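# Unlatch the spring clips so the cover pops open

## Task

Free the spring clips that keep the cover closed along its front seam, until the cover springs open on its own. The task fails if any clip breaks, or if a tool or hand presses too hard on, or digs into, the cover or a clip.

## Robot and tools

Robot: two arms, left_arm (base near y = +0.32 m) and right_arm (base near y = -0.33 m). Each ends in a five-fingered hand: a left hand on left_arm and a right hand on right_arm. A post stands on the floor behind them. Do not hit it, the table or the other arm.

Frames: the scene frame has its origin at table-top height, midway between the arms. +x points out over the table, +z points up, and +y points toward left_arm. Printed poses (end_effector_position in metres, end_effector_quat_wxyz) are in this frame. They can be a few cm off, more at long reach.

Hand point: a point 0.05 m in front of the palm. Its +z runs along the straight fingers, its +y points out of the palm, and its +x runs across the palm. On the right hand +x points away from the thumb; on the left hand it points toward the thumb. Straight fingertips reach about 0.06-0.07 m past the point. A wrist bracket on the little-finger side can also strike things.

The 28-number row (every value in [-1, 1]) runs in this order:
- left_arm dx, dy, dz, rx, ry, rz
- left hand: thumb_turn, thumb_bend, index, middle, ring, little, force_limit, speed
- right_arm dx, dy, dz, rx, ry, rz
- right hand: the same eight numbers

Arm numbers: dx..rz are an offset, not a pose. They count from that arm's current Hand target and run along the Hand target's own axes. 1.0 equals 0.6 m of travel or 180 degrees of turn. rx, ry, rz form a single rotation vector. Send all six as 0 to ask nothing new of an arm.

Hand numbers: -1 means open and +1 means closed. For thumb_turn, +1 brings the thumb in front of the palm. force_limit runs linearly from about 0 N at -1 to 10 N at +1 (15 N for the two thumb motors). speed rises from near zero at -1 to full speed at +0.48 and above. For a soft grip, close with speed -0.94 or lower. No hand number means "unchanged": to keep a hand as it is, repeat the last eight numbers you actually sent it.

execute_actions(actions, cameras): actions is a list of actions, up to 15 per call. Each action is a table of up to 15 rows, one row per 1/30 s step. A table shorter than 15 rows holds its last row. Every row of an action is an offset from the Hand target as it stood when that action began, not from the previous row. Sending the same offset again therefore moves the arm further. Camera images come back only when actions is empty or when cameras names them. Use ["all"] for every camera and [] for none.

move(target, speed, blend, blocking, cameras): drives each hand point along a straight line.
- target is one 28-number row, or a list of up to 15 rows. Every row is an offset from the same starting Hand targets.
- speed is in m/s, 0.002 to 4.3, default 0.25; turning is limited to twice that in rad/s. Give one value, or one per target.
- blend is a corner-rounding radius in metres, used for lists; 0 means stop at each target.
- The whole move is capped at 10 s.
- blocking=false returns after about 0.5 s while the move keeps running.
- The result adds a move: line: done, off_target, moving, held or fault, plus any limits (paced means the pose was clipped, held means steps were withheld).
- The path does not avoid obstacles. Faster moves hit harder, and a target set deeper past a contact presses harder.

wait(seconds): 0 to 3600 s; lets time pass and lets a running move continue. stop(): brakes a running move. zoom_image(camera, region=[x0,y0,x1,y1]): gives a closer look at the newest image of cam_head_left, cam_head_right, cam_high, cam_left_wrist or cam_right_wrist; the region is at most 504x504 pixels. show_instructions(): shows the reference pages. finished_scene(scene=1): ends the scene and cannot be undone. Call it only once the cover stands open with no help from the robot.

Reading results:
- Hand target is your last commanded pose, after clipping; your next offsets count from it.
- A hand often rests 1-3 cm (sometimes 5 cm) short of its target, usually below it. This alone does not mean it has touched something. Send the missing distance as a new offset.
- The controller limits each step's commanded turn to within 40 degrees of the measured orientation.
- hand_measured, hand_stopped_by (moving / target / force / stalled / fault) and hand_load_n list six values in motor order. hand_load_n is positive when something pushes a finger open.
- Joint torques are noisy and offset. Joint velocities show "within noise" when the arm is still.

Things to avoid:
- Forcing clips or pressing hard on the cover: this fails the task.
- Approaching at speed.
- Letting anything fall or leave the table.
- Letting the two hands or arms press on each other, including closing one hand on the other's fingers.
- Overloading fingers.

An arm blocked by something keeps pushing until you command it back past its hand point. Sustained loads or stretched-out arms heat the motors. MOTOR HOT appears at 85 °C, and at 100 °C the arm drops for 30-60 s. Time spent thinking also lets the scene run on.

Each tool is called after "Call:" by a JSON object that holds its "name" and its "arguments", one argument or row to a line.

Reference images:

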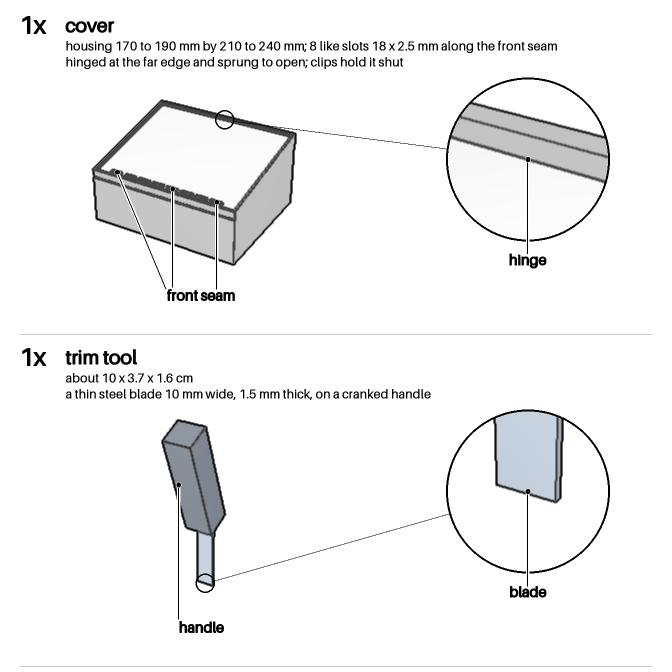

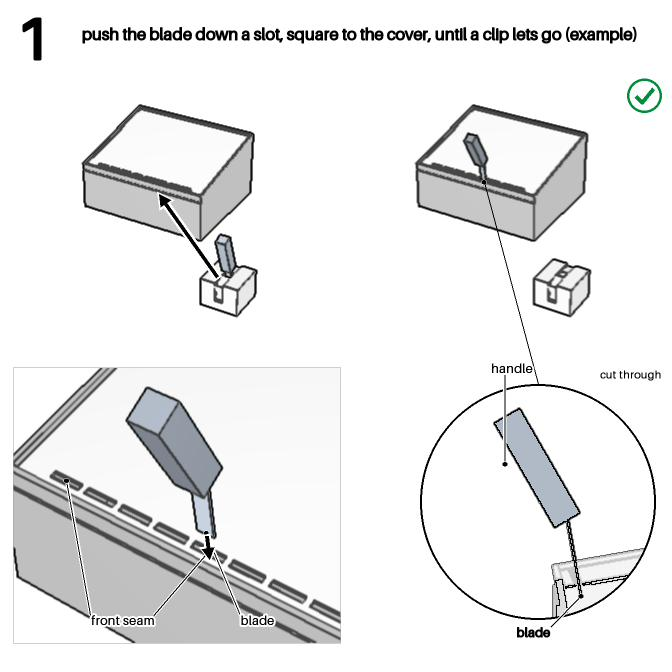

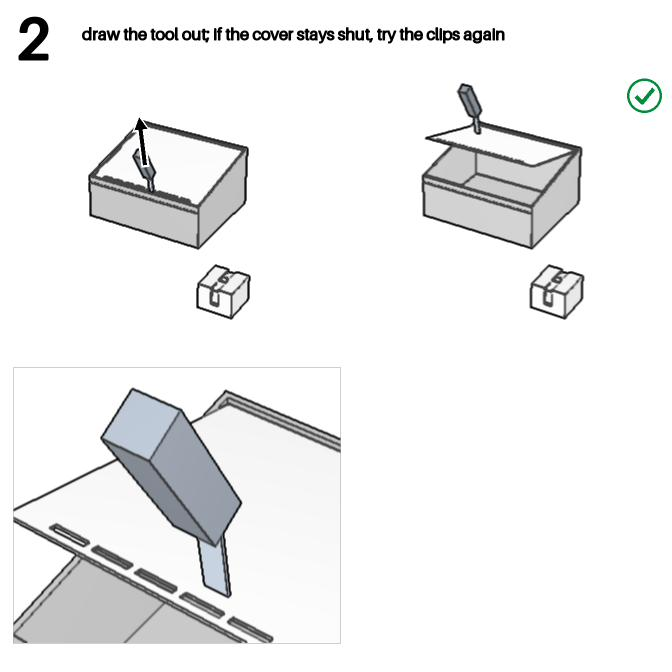

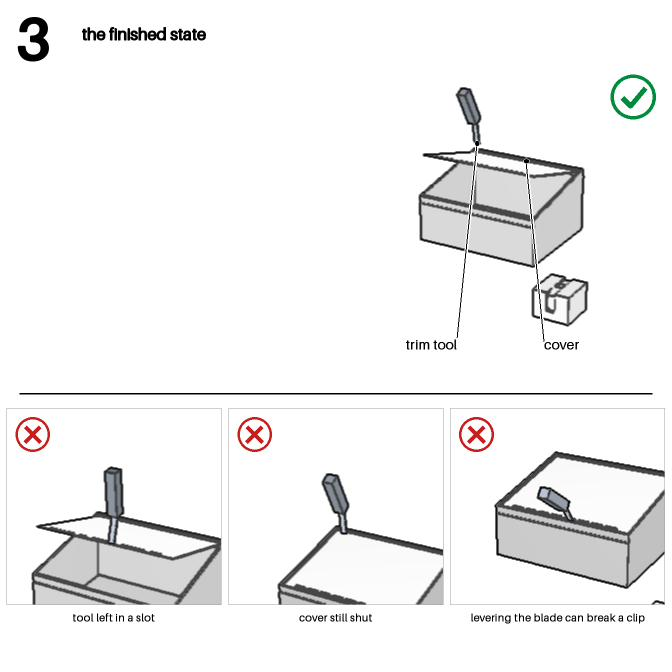

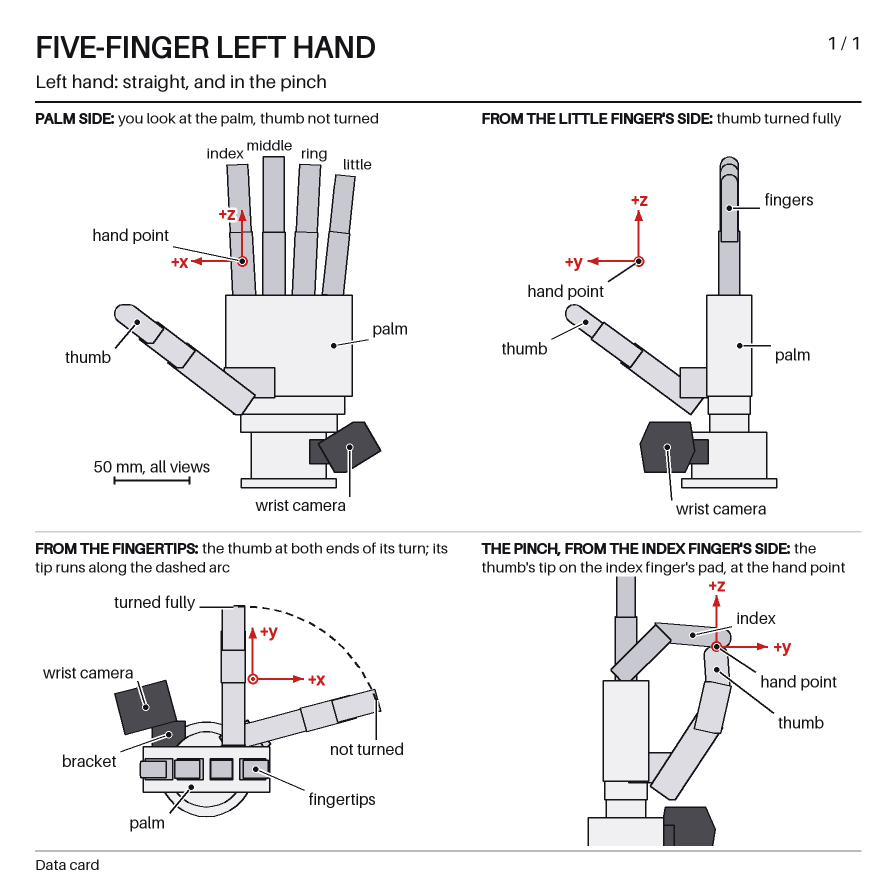

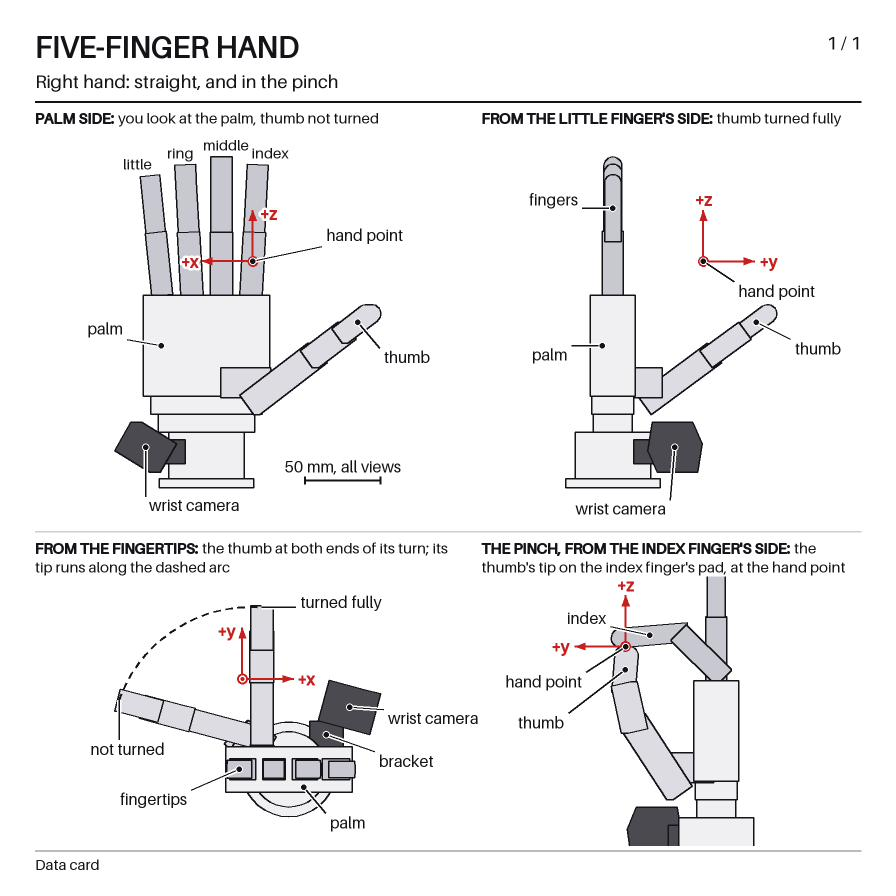

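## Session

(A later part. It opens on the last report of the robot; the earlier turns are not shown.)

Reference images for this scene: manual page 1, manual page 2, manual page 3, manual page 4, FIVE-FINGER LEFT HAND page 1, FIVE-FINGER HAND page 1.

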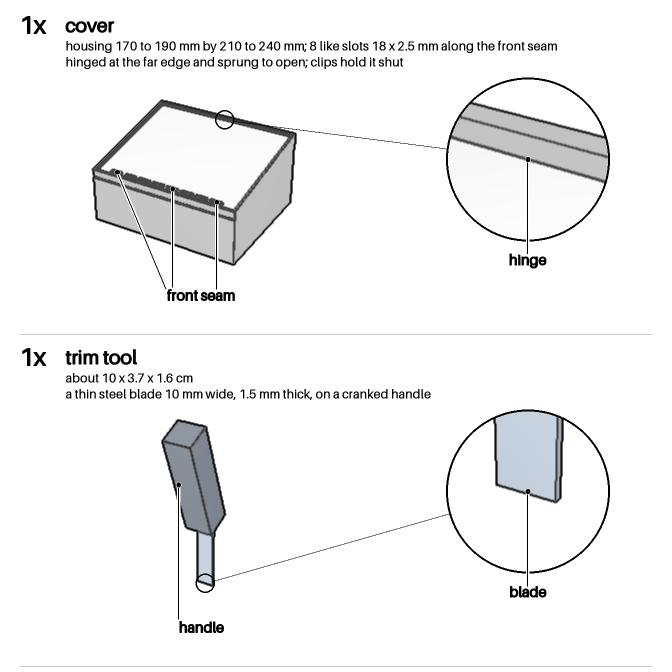

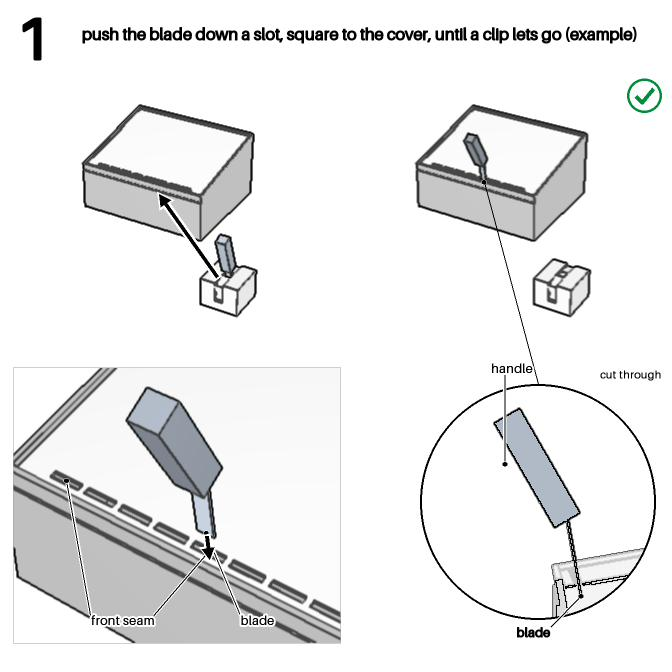

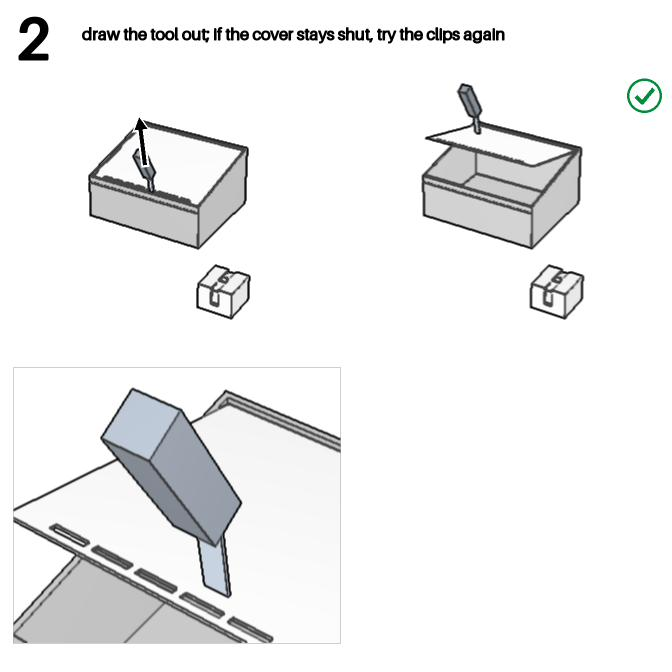

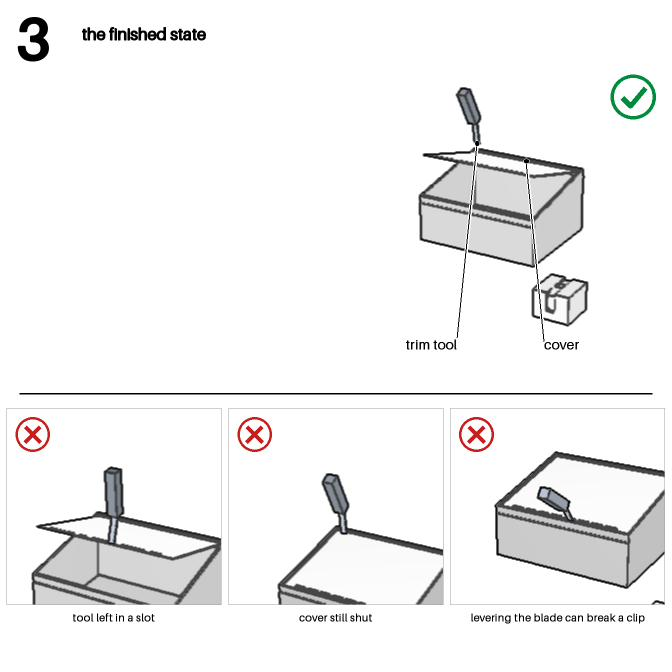

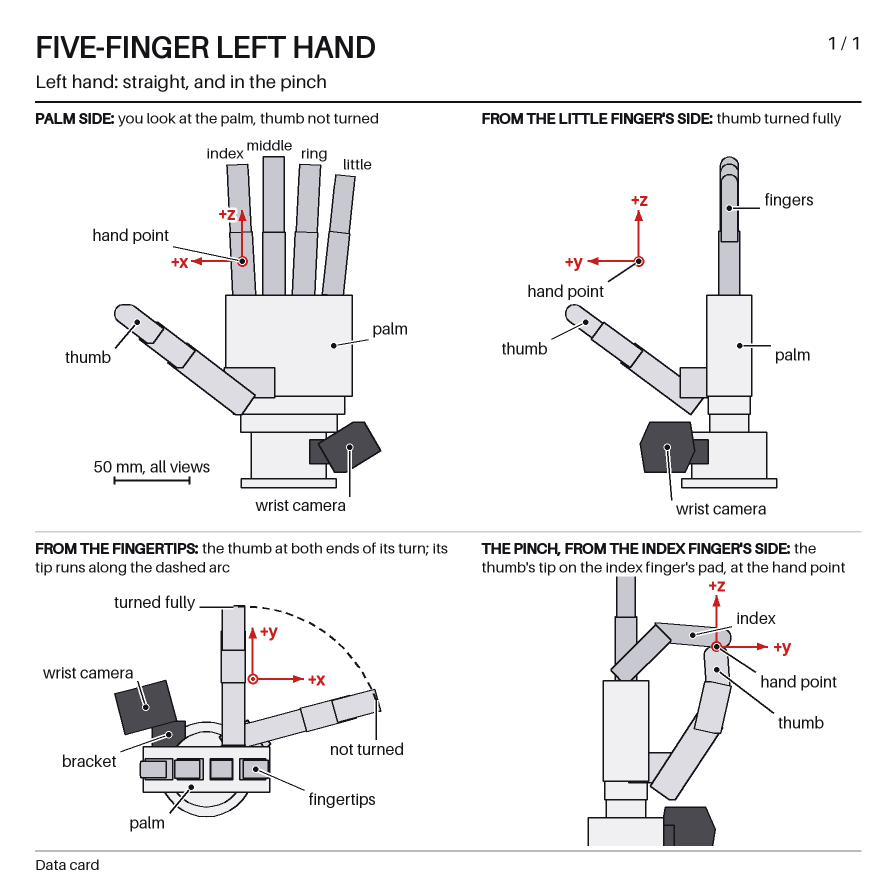

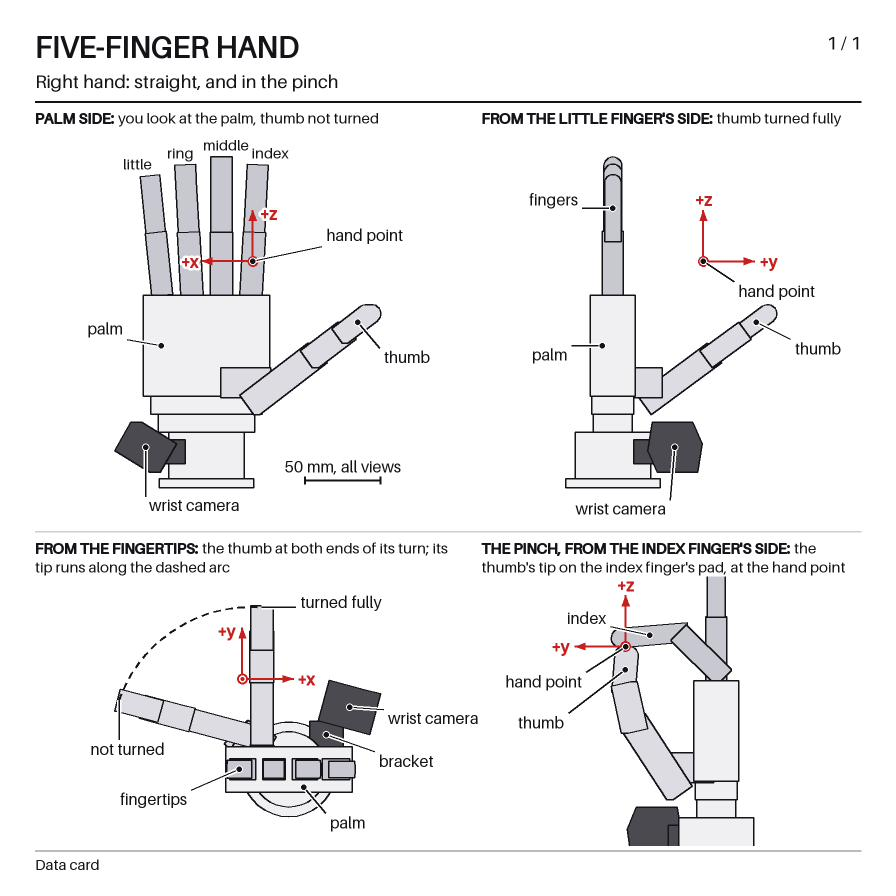

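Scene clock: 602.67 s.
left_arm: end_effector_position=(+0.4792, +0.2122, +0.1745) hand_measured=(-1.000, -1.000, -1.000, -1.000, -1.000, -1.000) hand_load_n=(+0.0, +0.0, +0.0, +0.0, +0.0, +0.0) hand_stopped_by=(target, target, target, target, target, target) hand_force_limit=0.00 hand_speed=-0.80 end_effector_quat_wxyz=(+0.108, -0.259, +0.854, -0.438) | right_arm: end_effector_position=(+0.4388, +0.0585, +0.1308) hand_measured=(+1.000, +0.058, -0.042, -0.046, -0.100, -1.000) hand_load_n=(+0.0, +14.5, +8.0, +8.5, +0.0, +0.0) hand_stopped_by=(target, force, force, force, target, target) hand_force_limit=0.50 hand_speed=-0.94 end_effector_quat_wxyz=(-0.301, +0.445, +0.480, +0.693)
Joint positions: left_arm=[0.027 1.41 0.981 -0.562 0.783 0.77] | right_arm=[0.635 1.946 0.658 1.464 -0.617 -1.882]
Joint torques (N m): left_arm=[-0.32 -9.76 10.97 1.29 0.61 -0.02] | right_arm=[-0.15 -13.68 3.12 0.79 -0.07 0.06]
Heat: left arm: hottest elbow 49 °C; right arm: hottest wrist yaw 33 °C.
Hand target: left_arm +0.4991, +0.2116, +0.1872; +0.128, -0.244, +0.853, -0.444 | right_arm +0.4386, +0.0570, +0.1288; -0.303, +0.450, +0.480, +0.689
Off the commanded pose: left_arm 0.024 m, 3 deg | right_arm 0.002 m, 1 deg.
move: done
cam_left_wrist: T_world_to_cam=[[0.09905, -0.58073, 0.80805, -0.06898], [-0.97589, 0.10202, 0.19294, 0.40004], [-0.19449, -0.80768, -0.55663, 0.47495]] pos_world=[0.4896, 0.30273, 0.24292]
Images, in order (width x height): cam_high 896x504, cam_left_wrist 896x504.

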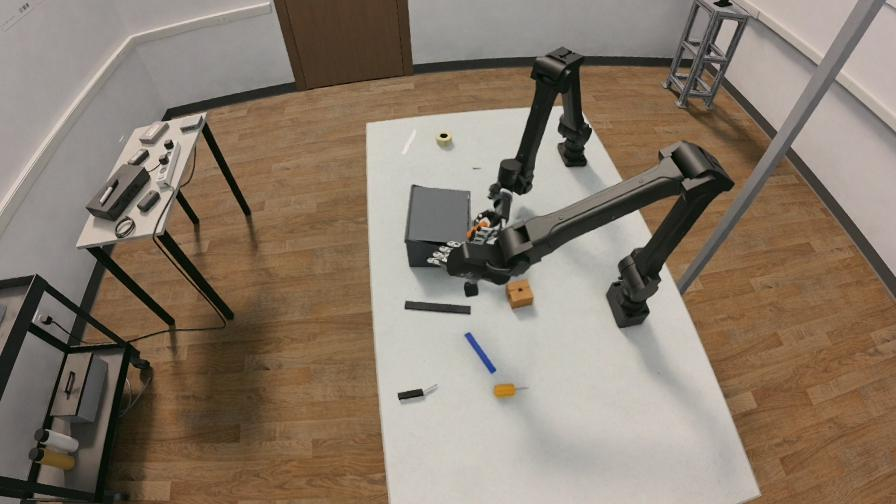

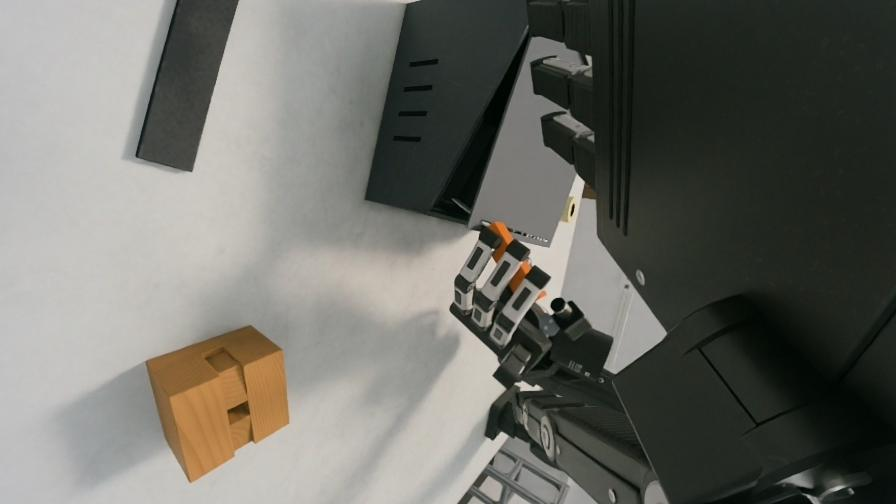

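Call:
{"name": "execute_actions", "arguments": {
  "actions": []
}}

Call:
{"name": "zoom_image", "arguments": {
  "camera": "cam_head_right",
  "region": [340, 120, 560, 260]
}}

Call:
{"name": "zoom_image", "arguments": {
  "camera": "cam_high",
  "region": [390, 170, 530, 290]
}}

Scene clock: 603.80 s.
left_arm: end_effector_position=(+0.4792, +0.2122, +0.1745) hand_measured=(-1.000, -1.000, -1.000, -1.000, -1.000, -1.000) hand_load_n=(+0.0, -0.5, +0.0, +0.0, +0.0, +0.0) hand_stopped_by=(target, target, target, target, target, target) hand_force_limit=0.00 hand_speed=-0.80 end_effector_quat_wxyz=(+0.108, -0.259, +0.854, -0.438) | right_arm: end_effector_position=(+0.4388, +0.0585, +0.1308) hand_measured=(+1.000, +0.058, -0.042, -0.046, -0.100, -1.000) hand_load_n=(+0.0, +14.5, +8.0, +8.5, +0.0, +0.0) hand_stopped_by=(target, force, force, force, target, target) hand_force_limit=0.50 hand_speed=-0.94 end_effector_quat_wxyz=(-0.301, +0.445, +0.480, +0.693)
Joint positions: left_arm=[0.027 1.41 0.981 -0.562 0.783 0.77] | right_arm=[0.635 1.946 0.658 1.464 -0.617 -1.882]
Joint velocities: within noise
Joint torques (N m): left_arm=[-0.26 -9.82 10.96 1.28 0.61 -0.02] | right_arm=[-0.09 -13.63 3.1 0.79 -0.07 0.06]
Motor temperatures (°C): left_arm=[30 39 49 28 28 24] | right_arm=[30 30 29 31 33 29]
Heat: left arm: hottest elbow 49 °C; right arm: hottest wrist yaw 33 °C.
Hand target: left_arm +0.4991, +0.2116, +0.1872; +0.128, -0.244, +0.853, -0.444 | right_arm +0.4386, +0.0570, +0.1288; -0.303, +0.450, +0.480, +0.689
Off the commanded pose: left_arm 0.024 m, 3 deg | right_arm 0.002 m, 1 deg.
camera_calibration:
cam_left_wrist: T_world_to_cam=[[0.09905, -0.58073, 0.80805, -0.06898], [-0.97589, 0.10202, 0.19294, 0.40004], [-0.19449, -0.80768, -0.55663, 0.47495]] pos_world=[0.4896, 0.30273, 0.24292]
cam_right_wrist: T_world_to_cam=[[0.72469, -0.36832, 0.58238, -0.37369], [0.25059, -0.64642, -0.72066, 0.00306], [0.64189, 0.66819, -0.37616, -0.15866]] pos_world=[0.37188, -0.02964, 0.16015]

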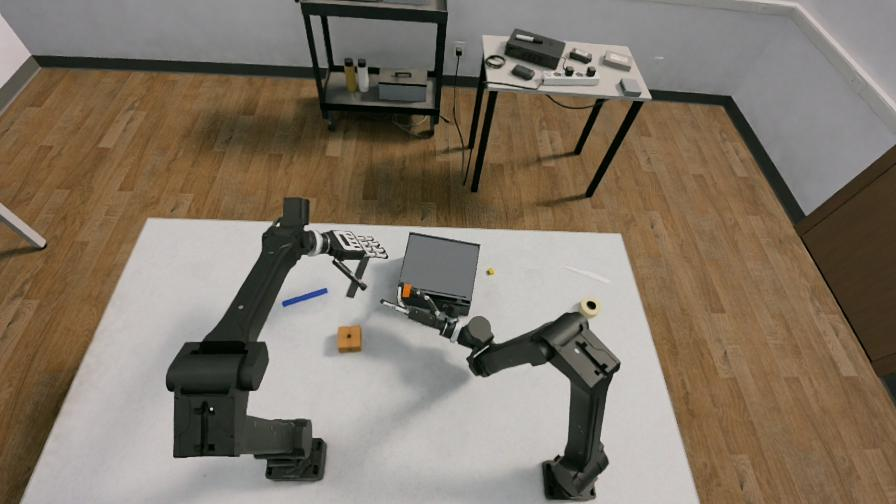

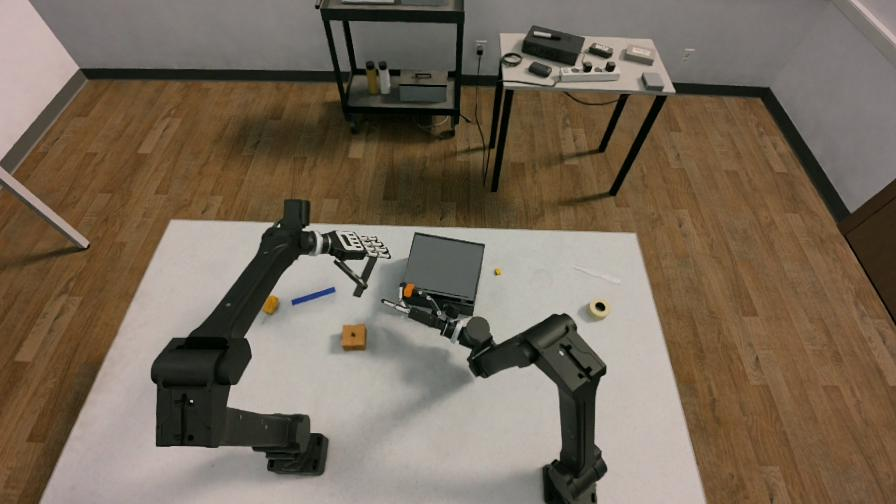

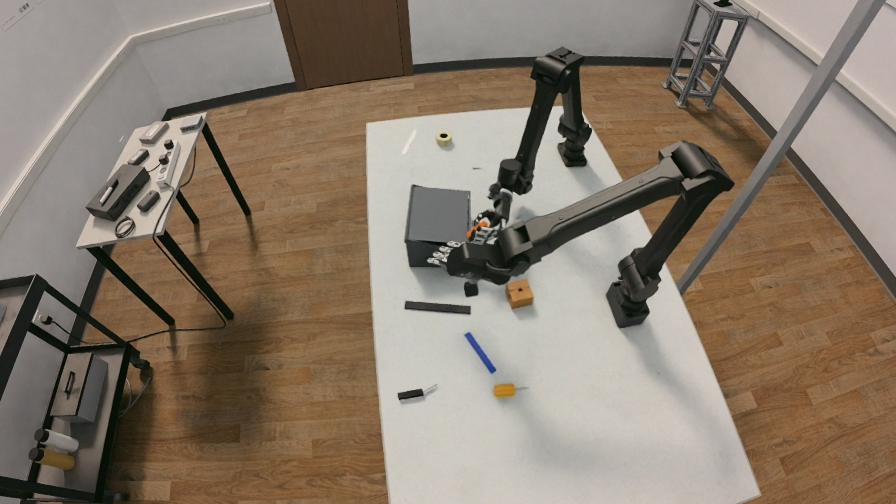

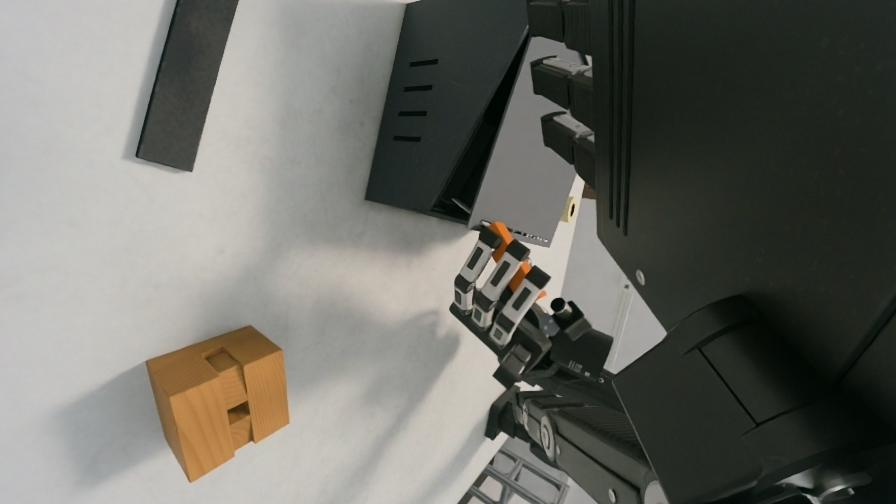

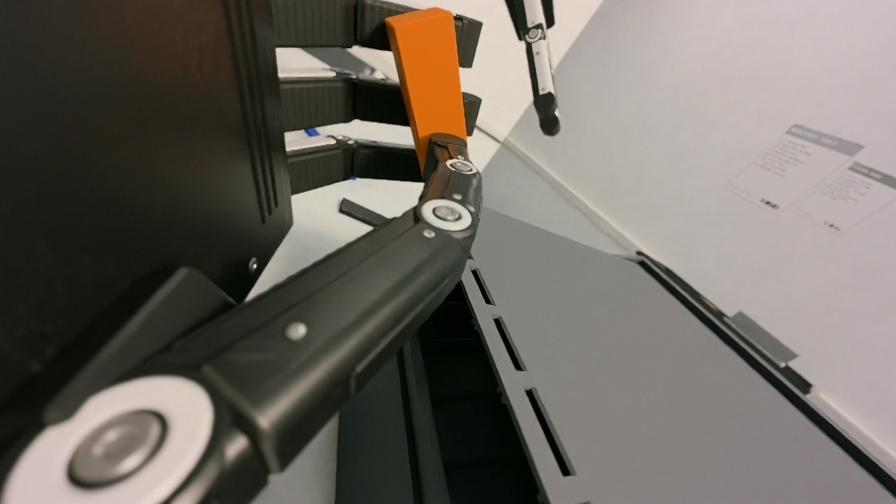

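Scaled by 2.291 from the camera's image (finer frame: 1280x720).

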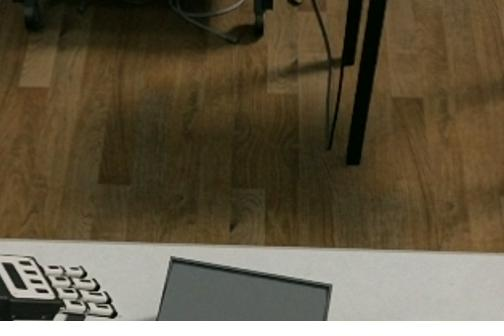

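Scaled by 3.600 from the camera's image (finer frame: 1280x720).

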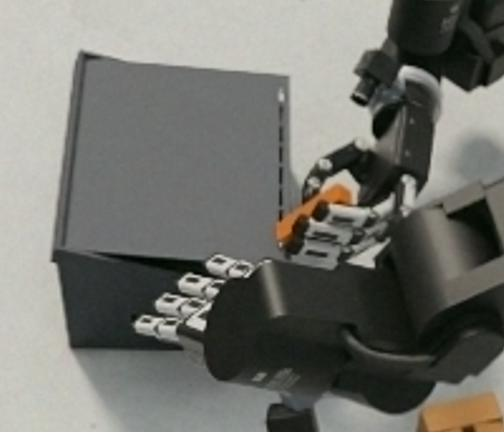

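Call:
{"name": "move", "arguments": {
  "target": [0,0,0,0,0,0,-1,-1,-1,-1,-1,-1,0,-0.8,0.0167,0.0052,0.0016,-0.0007,-0.0043,0.0218,1,0.1,0.35,0.35,-0.1,-1,0.5,-0.94],
  "speed": 0.03,
  "cameras": ["cam_left_wrist"]
}}

Call:
{"name": "zoom_image", "arguments": {
  "camera": "cam_left_wrist",
  "region": [430, 170, 570, 290]
}}

Scene clock: 609.67 s.
left_arm: end_effector_position=(+0.4792, +0.2122, +0.1745) hand_measured=(-1.000, -1.000, -1.000, -1.000, -1.000, -1.000) hand_load_n=(+0.0, +0.0, +0.0, +0.0, +0.0, +0.0) hand_stopped_by=(target, target, target, target, target, target) hand_force_limit=0.00 hand_speed=-0.80 end_effector_quat_wxyz=(+0.108, -0.259, +0.854, -0.438) | right_arm: end_effector_position=(+0.4388, +0.0575, +0.1405) hand_measured=(+1.000, +0.058, -0.042, -0.046, -0.100, -1.000) hand_load_n=(+0.0, +14.5, +8.0, +8.5, +0.0, +0.0) hand_stopped_by=(target, force, force, force, target, target) hand_force_limit=0.50 hand_speed=-0.94 end_effector_quat_wxyz=(-0.317, +0.465, +0.469, +0.681)
Joint positions: left_arm=[0.027 1.41 0.981 -0.562 0.783 0.77] | right_arm=[0.635 1.884 0.648 1.394 -0.611 -1.833]
Joint torques (N m): left_arm=[-0.26 -9.82 10.93 1.28 0.62 -0.02] | right_arm=[0.09 -13.57 3.47 0.87 0 0.13]
Heat: left arm: hottest elbow 49 °C; right arm: hottest wrist yaw 32 °C.
Hand target: left_arm +0.4991, +0.2116, +0.1872; +0.128, -0.244, +0.853, -0.444 | right_arm +0.4376, +0.0570, +0.1394; -0.322, +0.471, +0.466, +0.676
Off the commanded pose: left_arm 0.024 m, 3 deg | right_arm 0.002 m, 1 deg.
move: done
cam_left_wrist: T_world_to_cam=[[0.09905, -0.58073, 0.80805, -0.06898], [-0.97589, 0.10202, 0.19294, 0.40004], [-0.19449, -0.80768, -0.55663, 0.47495]] pos_world=[0.4896, 0.30273, 0.24292]

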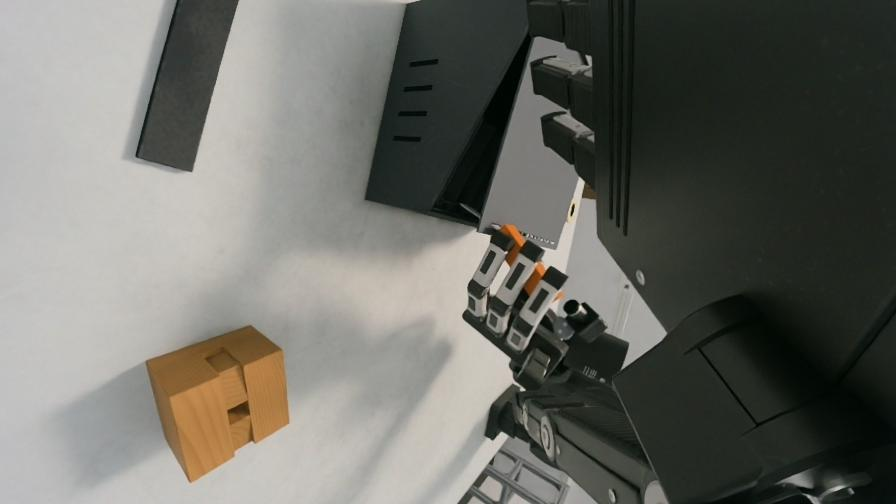

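Scaled by 3.600 from the camera's image (finer frame: 1280x720).

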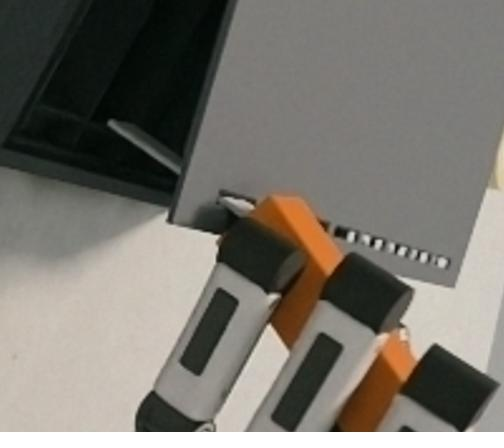

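Call:
{"name": "move", "arguments": {
  "target": [0,0,0,0,0,0,-1,-1,-1,-1,-1,-1,0,-0.8,0.0204,0.0054,0.0019,-0.0005,-0.0032,0.0164,1,0.1,0.35,0.35,-0.1,-1,0.5,-0.94],
  "speed": 0.03,
  "cameras": ["cam_left_wrist"]
}}

Call:
{"name": "zoom_image", "arguments": {
  "camera": "cam_left_wrist",
  "region": [430, 170, 570, 290]
}}

Scene clock: 611.93 s.
left_arm: end_effector_position=(+0.4792, +0.2122, +0.1745) hand_measured=(-1.000, -1.000, -1.000, -1.000, -1.000, -1.000) hand_load_n=(-0.5, +0.0, +0.0, +0.0, +0.0, +0.0) hand_stopped_by=(target, target, target, target, target, target) hand_force_limit=0.00 hand_speed=-0.80 end_effector_quat_wxyz=(+0.108, -0.259, +0.854, -0.438) | right_arm: end_effector_position=(+0.4383, +0.0565, +0.1513) hand_measured=(+1.000, +0.058, -0.042, -0.046, -0.100, -1.000) hand_load_n=(+0.0, +14.5, +8.5, +8.5, +0.0, +0.0) hand_stopped_by=(target, force, force, force, target, target) hand_force_limit=0.50 hand_speed=-0.94 end_effector_quat_wxyz=(-0.332, +0.483, +0.457, +0.669)
Joint positions: left_arm=[0.027 1.41 0.981 -0.562 0.783 0.77] | right_arm=[0.635 1.821 0.64 1.322 -0.605 -1.787]
Joint torques (N m): left_arm=[-0.26 -9.76 10.97 1.28 0.61 -0.02] | right_arm=[0.21 -13.33 3.97 0.91 -0.02 0.11]
Heat: left arm: hottest elbow 49 °C; right arm: hottest wrist yaw 32 °C.
Hand target: left_arm +0.4991, +0.2116, +0.1872; +0.128, -0.244, +0.853, -0.444 | right_arm +0.4365, +0.0569, +0.1520; -0.337, +0.487, +0.455, +0.665
Off the commanded pose: left_arm 0.024 m, 3 deg | right_arm 0.002 m, 1 deg.
move: done
cam_left_wrist: T_world_to_cam=[[0.09905, -0.58073, 0.80805, -0.06898], [-0.97589, 0.10202, 0.19294, 0.40004], [-0.19449, -0.80768, -0.55663, 0.47495]] pos_world=[0.4896, 0.30273, 0.24292]

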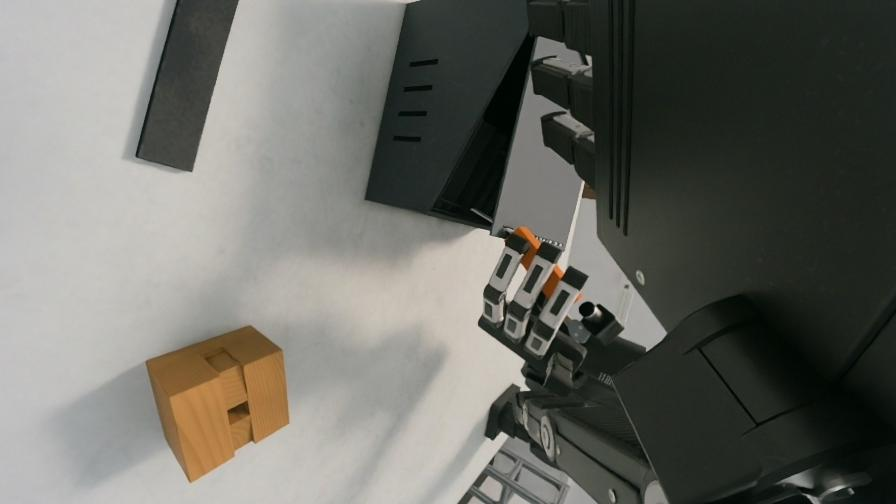

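Scaled by 3.600 from the camera's image (finer frame: 1280x720).

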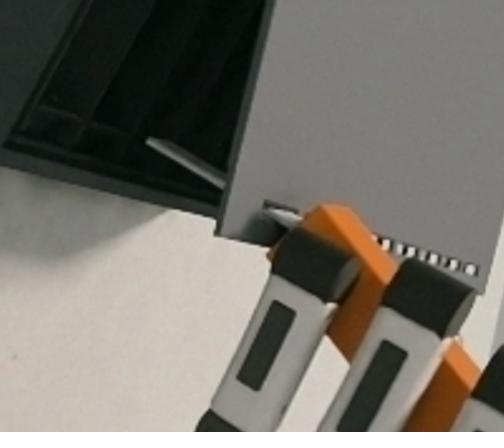

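Call:
{"name": "move", "arguments": {
  "target": [0,0,0,0,0,0,-1,-1,-1,-1,-1,-1,0,-0.8,0.0208,0.0059,0.0020,-0.0005,-0.0032,0.0164,1,0.1,0.35,0.35,-0.1,-1,0.5,-0.94],
  "speed": 0.03,
  "cameras": ["cam_left_wrist"]
}}

Call:
{"name": "zoom_image", "arguments": {
  "camera": "cam_left_wrist",
  "region": [430, 170, 570, 290]
}}

Scene clock: 613.93 s.
left_arm: end_effector_position=(+0.4792, +0.2122, +0.1745) hand_measured=(-1.000, -1.000, -1.000, -1.000, -1.000, -1.000) hand_load_n=(+0.0, +0.0, +0.0, +0.0, +0.0, +0.0) hand_stopped_by=(target, target, target, target, target, target) hand_force_limit=0.00 hand_speed=-0.80 end_effector_quat_wxyz=(+0.108, -0.259, +0.854, -0.438) | right_arm: end_effector_position=(+0.4380, +0.0566, +0.1640) hand_measured=(+1.000, +0.058, -0.042, -0.046, -0.100, -1.000) hand_load_n=(+0.0, +15.0, +8.5, +8.5, +0.0, +0.0) hand_stopped_by=(target, force, force, force, target, target) hand_force_limit=0.50 hand_speed=-0.94 end_effector_quat_wxyz=(-0.347, +0.498, +0.446, +0.657)
Joint positions: left_arm=[0.027 1.41 0.981 -0.562 0.783 0.77] | right_arm=[0.635 1.759 0.64 1.247 -0.603 -1.741]
Joint torques (N m): left_arm=[-0.26 -9.76 10.96 1.31 0.62 -0.02] | right_arm=[0.21 -13.04 4.42 0.94 0.02 0.14]
Heat: left arm: hottest elbow 49 °C; right arm: hottest wrist yaw 32 °C.
Hand target: left_arm +0.4991, +0.2116, +0.1872; +0.128, -0.244, +0.853, -0.444 | right_arm +0.4363, +0.0567, +0.1652; -0.351, +0.502, +0.443, +0.655
Off the commanded pose: left_arm 0.024 m, 3 deg | right_arm 0.002 m, 1 deg.
move: done
cam_left_wrist: T_world_to_cam=[[0.09905, -0.58073, 0.80805, -0.06898], [-0.97589, 0.10202, 0.19294, 0.40004], [-0.19449, -0.80768, -0.55663, 0.47495]] pos_world=[0.4896, 0.30273, 0.24292]

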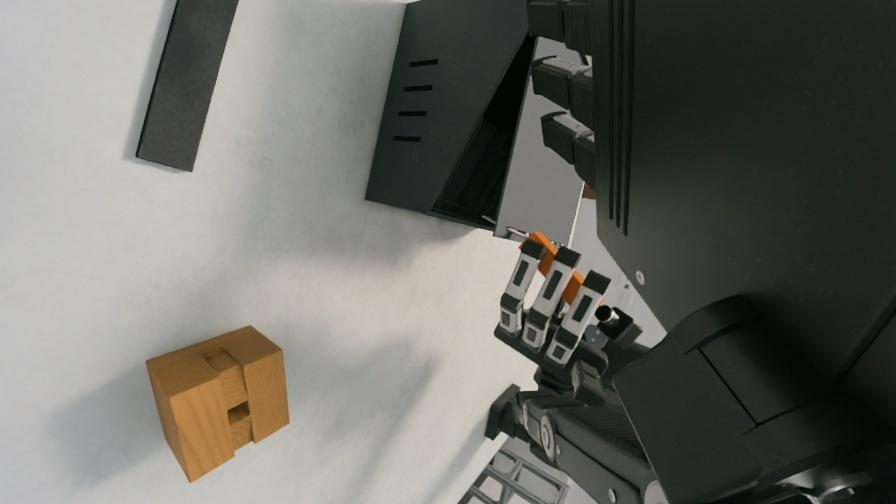

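Scaled by 3.600 from the camera's image (finer frame: 1280x720).

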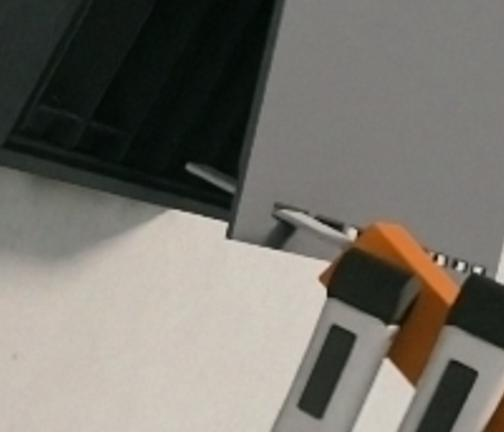

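Call:
{"name": "move", "arguments": {
  "target": [0,0,0,0,0,0,-1,-1,-1,-1,-1,-1,0,-0.8,0.0200,0,0,0,0,0,1,0.1,0.35,0.35,-0.1,-1,0.5,-0.94],
  "speed": 0.03,
  "cameras": ["cam_left_wrist"]
}}

Call:
{"name": "zoom_image", "arguments": {
  "camera": "cam_left_wrist",
  "region": [460, 180, 580, 280]
}}

Scene clock: 615.47 s.
left_arm: end_effector_position=(+0.4792, +0.2122, +0.1745) hand_measured=(-1.000, -1.000, -1.000, -1.000, -1.000, -1.000) hand_load_n=(-0.5, -0.5, -0.5, +0.0, +0.0, +0.0) hand_stopped_by=(target, target, target, target, target, target) hand_force_limit=0.00 hand_speed=-0.80 end_effector_quat_wxyz=(+0.108, -0.259, +0.854, -0.438) | right_arm: end_effector_position=(+0.4363, +0.0547, +0.1758) hand_measured=(+1.000, +0.058, -0.042, -0.046, -0.100, -1.000) hand_load_n=(+0.0, +14.5, +8.5, +8.5, +0.0, +0.0) hand_stopped_by=(target, force, force, force, target, target) hand_force_limit=0.50 hand_speed=-0.94 end_effector_quat_wxyz=(-0.347, +0.500, +0.444, +0.658)
Joint positions: left_arm=[0.027 1.41 0.981 -0.562 0.783 0.77] | right_arm=[0.635 1.716 0.635 1.209 -0.6 -1.74]
Joint torques (N m): left_arm=[-0.26 -9.76 10.97 1.28 0.62 -0.02] | right_arm=[0.5 -12.63 4.7 0.99 0.03 0.11]
Heat: left arm: hottest elbow 49 °C; right arm: hottest wrist yaw 32 °C.
Hand target: left_arm +0.4991, +0.2116, +0.1872; +0.128, -0.244, +0.853, -0.444 | right_arm +0.4333, +0.0565, +0.1766; -0.351, +0.502, +0.443, +0.654
Off the commanded pose: left_arm 0.024 m, 3 deg | right_arm 0.004 m, 1 deg.
move: done
cam_left_wrist: T_world_to_cam=[[0.09905, -0.58073, 0.80805, -0.06898], [-0.97589, 0.10202, 0.19294, 0.40004], [-0.19449, -0.80768, -0.55663, 0.47495]] pos_world=[0.4896, 0.30273, 0.24292]

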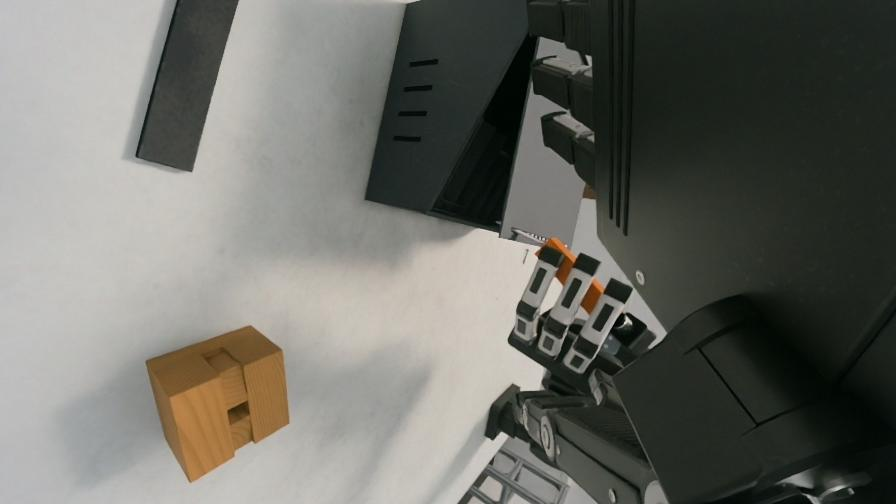

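Scaled by 4.200 from the camera's image (finer frame: 1280x720).

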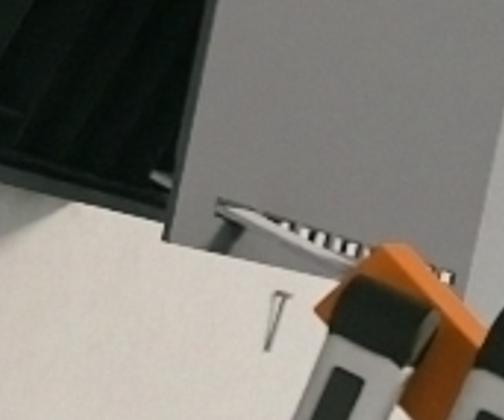

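Call:
{"name": "move", "arguments": {
  "target": [0,0,0,0,0,0,-1,-1,-1,-1,-1,-1,0,-0.8,0.0200,0.0008,0.0018,-0.0003,-0.0022,0.0109,1,0.1,0.35,0.35,-0.1,-1,0.5,-0.94],
  "speed": 0.03,
  "cameras": ["cam_left_wrist"]
}}

Call:
{"name": "zoom_image", "arguments": {
  "camera": "cam_left_wrist",
  "region": [460, 180, 580, 280]
}}

Scene clock: 617.40 s.
left_arm: end_effector_position=(+0.4792, +0.2122, +0.1745) hand_measured=(-1.000, -1.000, -1.000, -1.000, -1.000, -1.000) hand_load_n=(+0.0, +0.0, +0.0, +0.0, +0.0, +0.0) hand_stopped_by=(target, target, target, target, target, target) hand_force_limit=0.00 hand_speed=-0.80 end_effector_quat_wxyz=(+0.108, -0.259, +0.854, -0.438) | right_arm: end_effector_position=(+0.4356, +0.0534, +0.1859) hand_measured=(+1.000, +0.058, -0.042, -0.046, -0.100, -1.000) hand_load_n=(+0.0, +14.0, +11.0, +7.0, +0.0, -0.5) hand_stopped_by=(target, force, force, force, target, target) hand_force_limit=0.50 hand_speed=-0.94 end_effector_quat_wxyz=(-0.355, +0.511, +0.436, +0.650)
Joint positions: left_arm=[0.027 1.41 0.981 -0.562 0.783 0.77] | right_arm=[0.635 1.666 0.635 1.147 -0.594 -1.712]
Joint torques (N m): left_arm=[-0.26 -9.76 10.96 1.28 0.61 -0.02] | right_arm=[0.79 -12.45 5.14 0.98 0.04 0.12]
Heat: left arm: hottest elbow 49 °C; right arm: hottest wrist yaw 32 °C.
Hand target: left_arm +0.4991, +0.2116, +0.1872; +0.128, -0.244, +0.853, -0.444 | right_arm +0.4311, +0.0571, +0.1884; -0.361, +0.512, +0.435, +0.647
Off the commanded pose: left_arm 0.024 m, 3 deg | right_arm 0.006 m, 1 deg.
move: done
cam_left_wrist: T_world_to_cam=[[0.09905, -0.58073, 0.80805, -0.06898], [-0.97589, 0.10202, 0.19294, 0.40004], [-0.19449, -0.80768, -0.55663, 0.47495]] pos_world=[0.4896, 0.30273, 0.24292]

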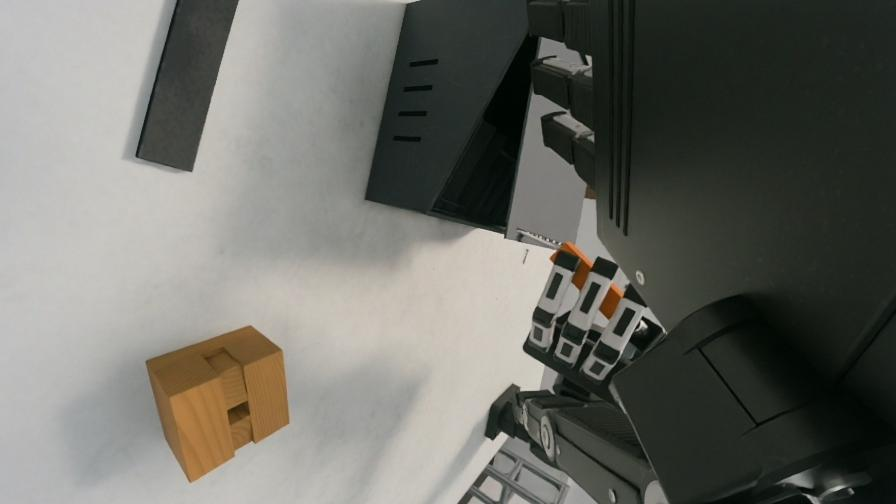

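Scaled by 4.200 from the camera's image (finer frame: 1280x720).

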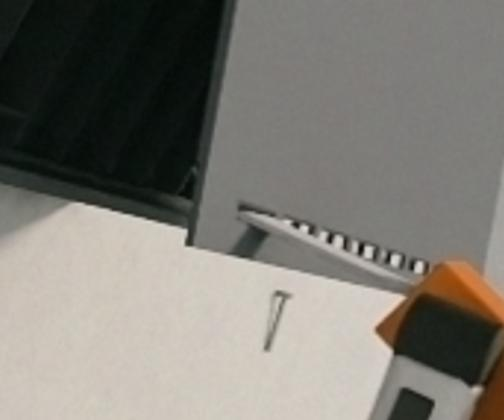

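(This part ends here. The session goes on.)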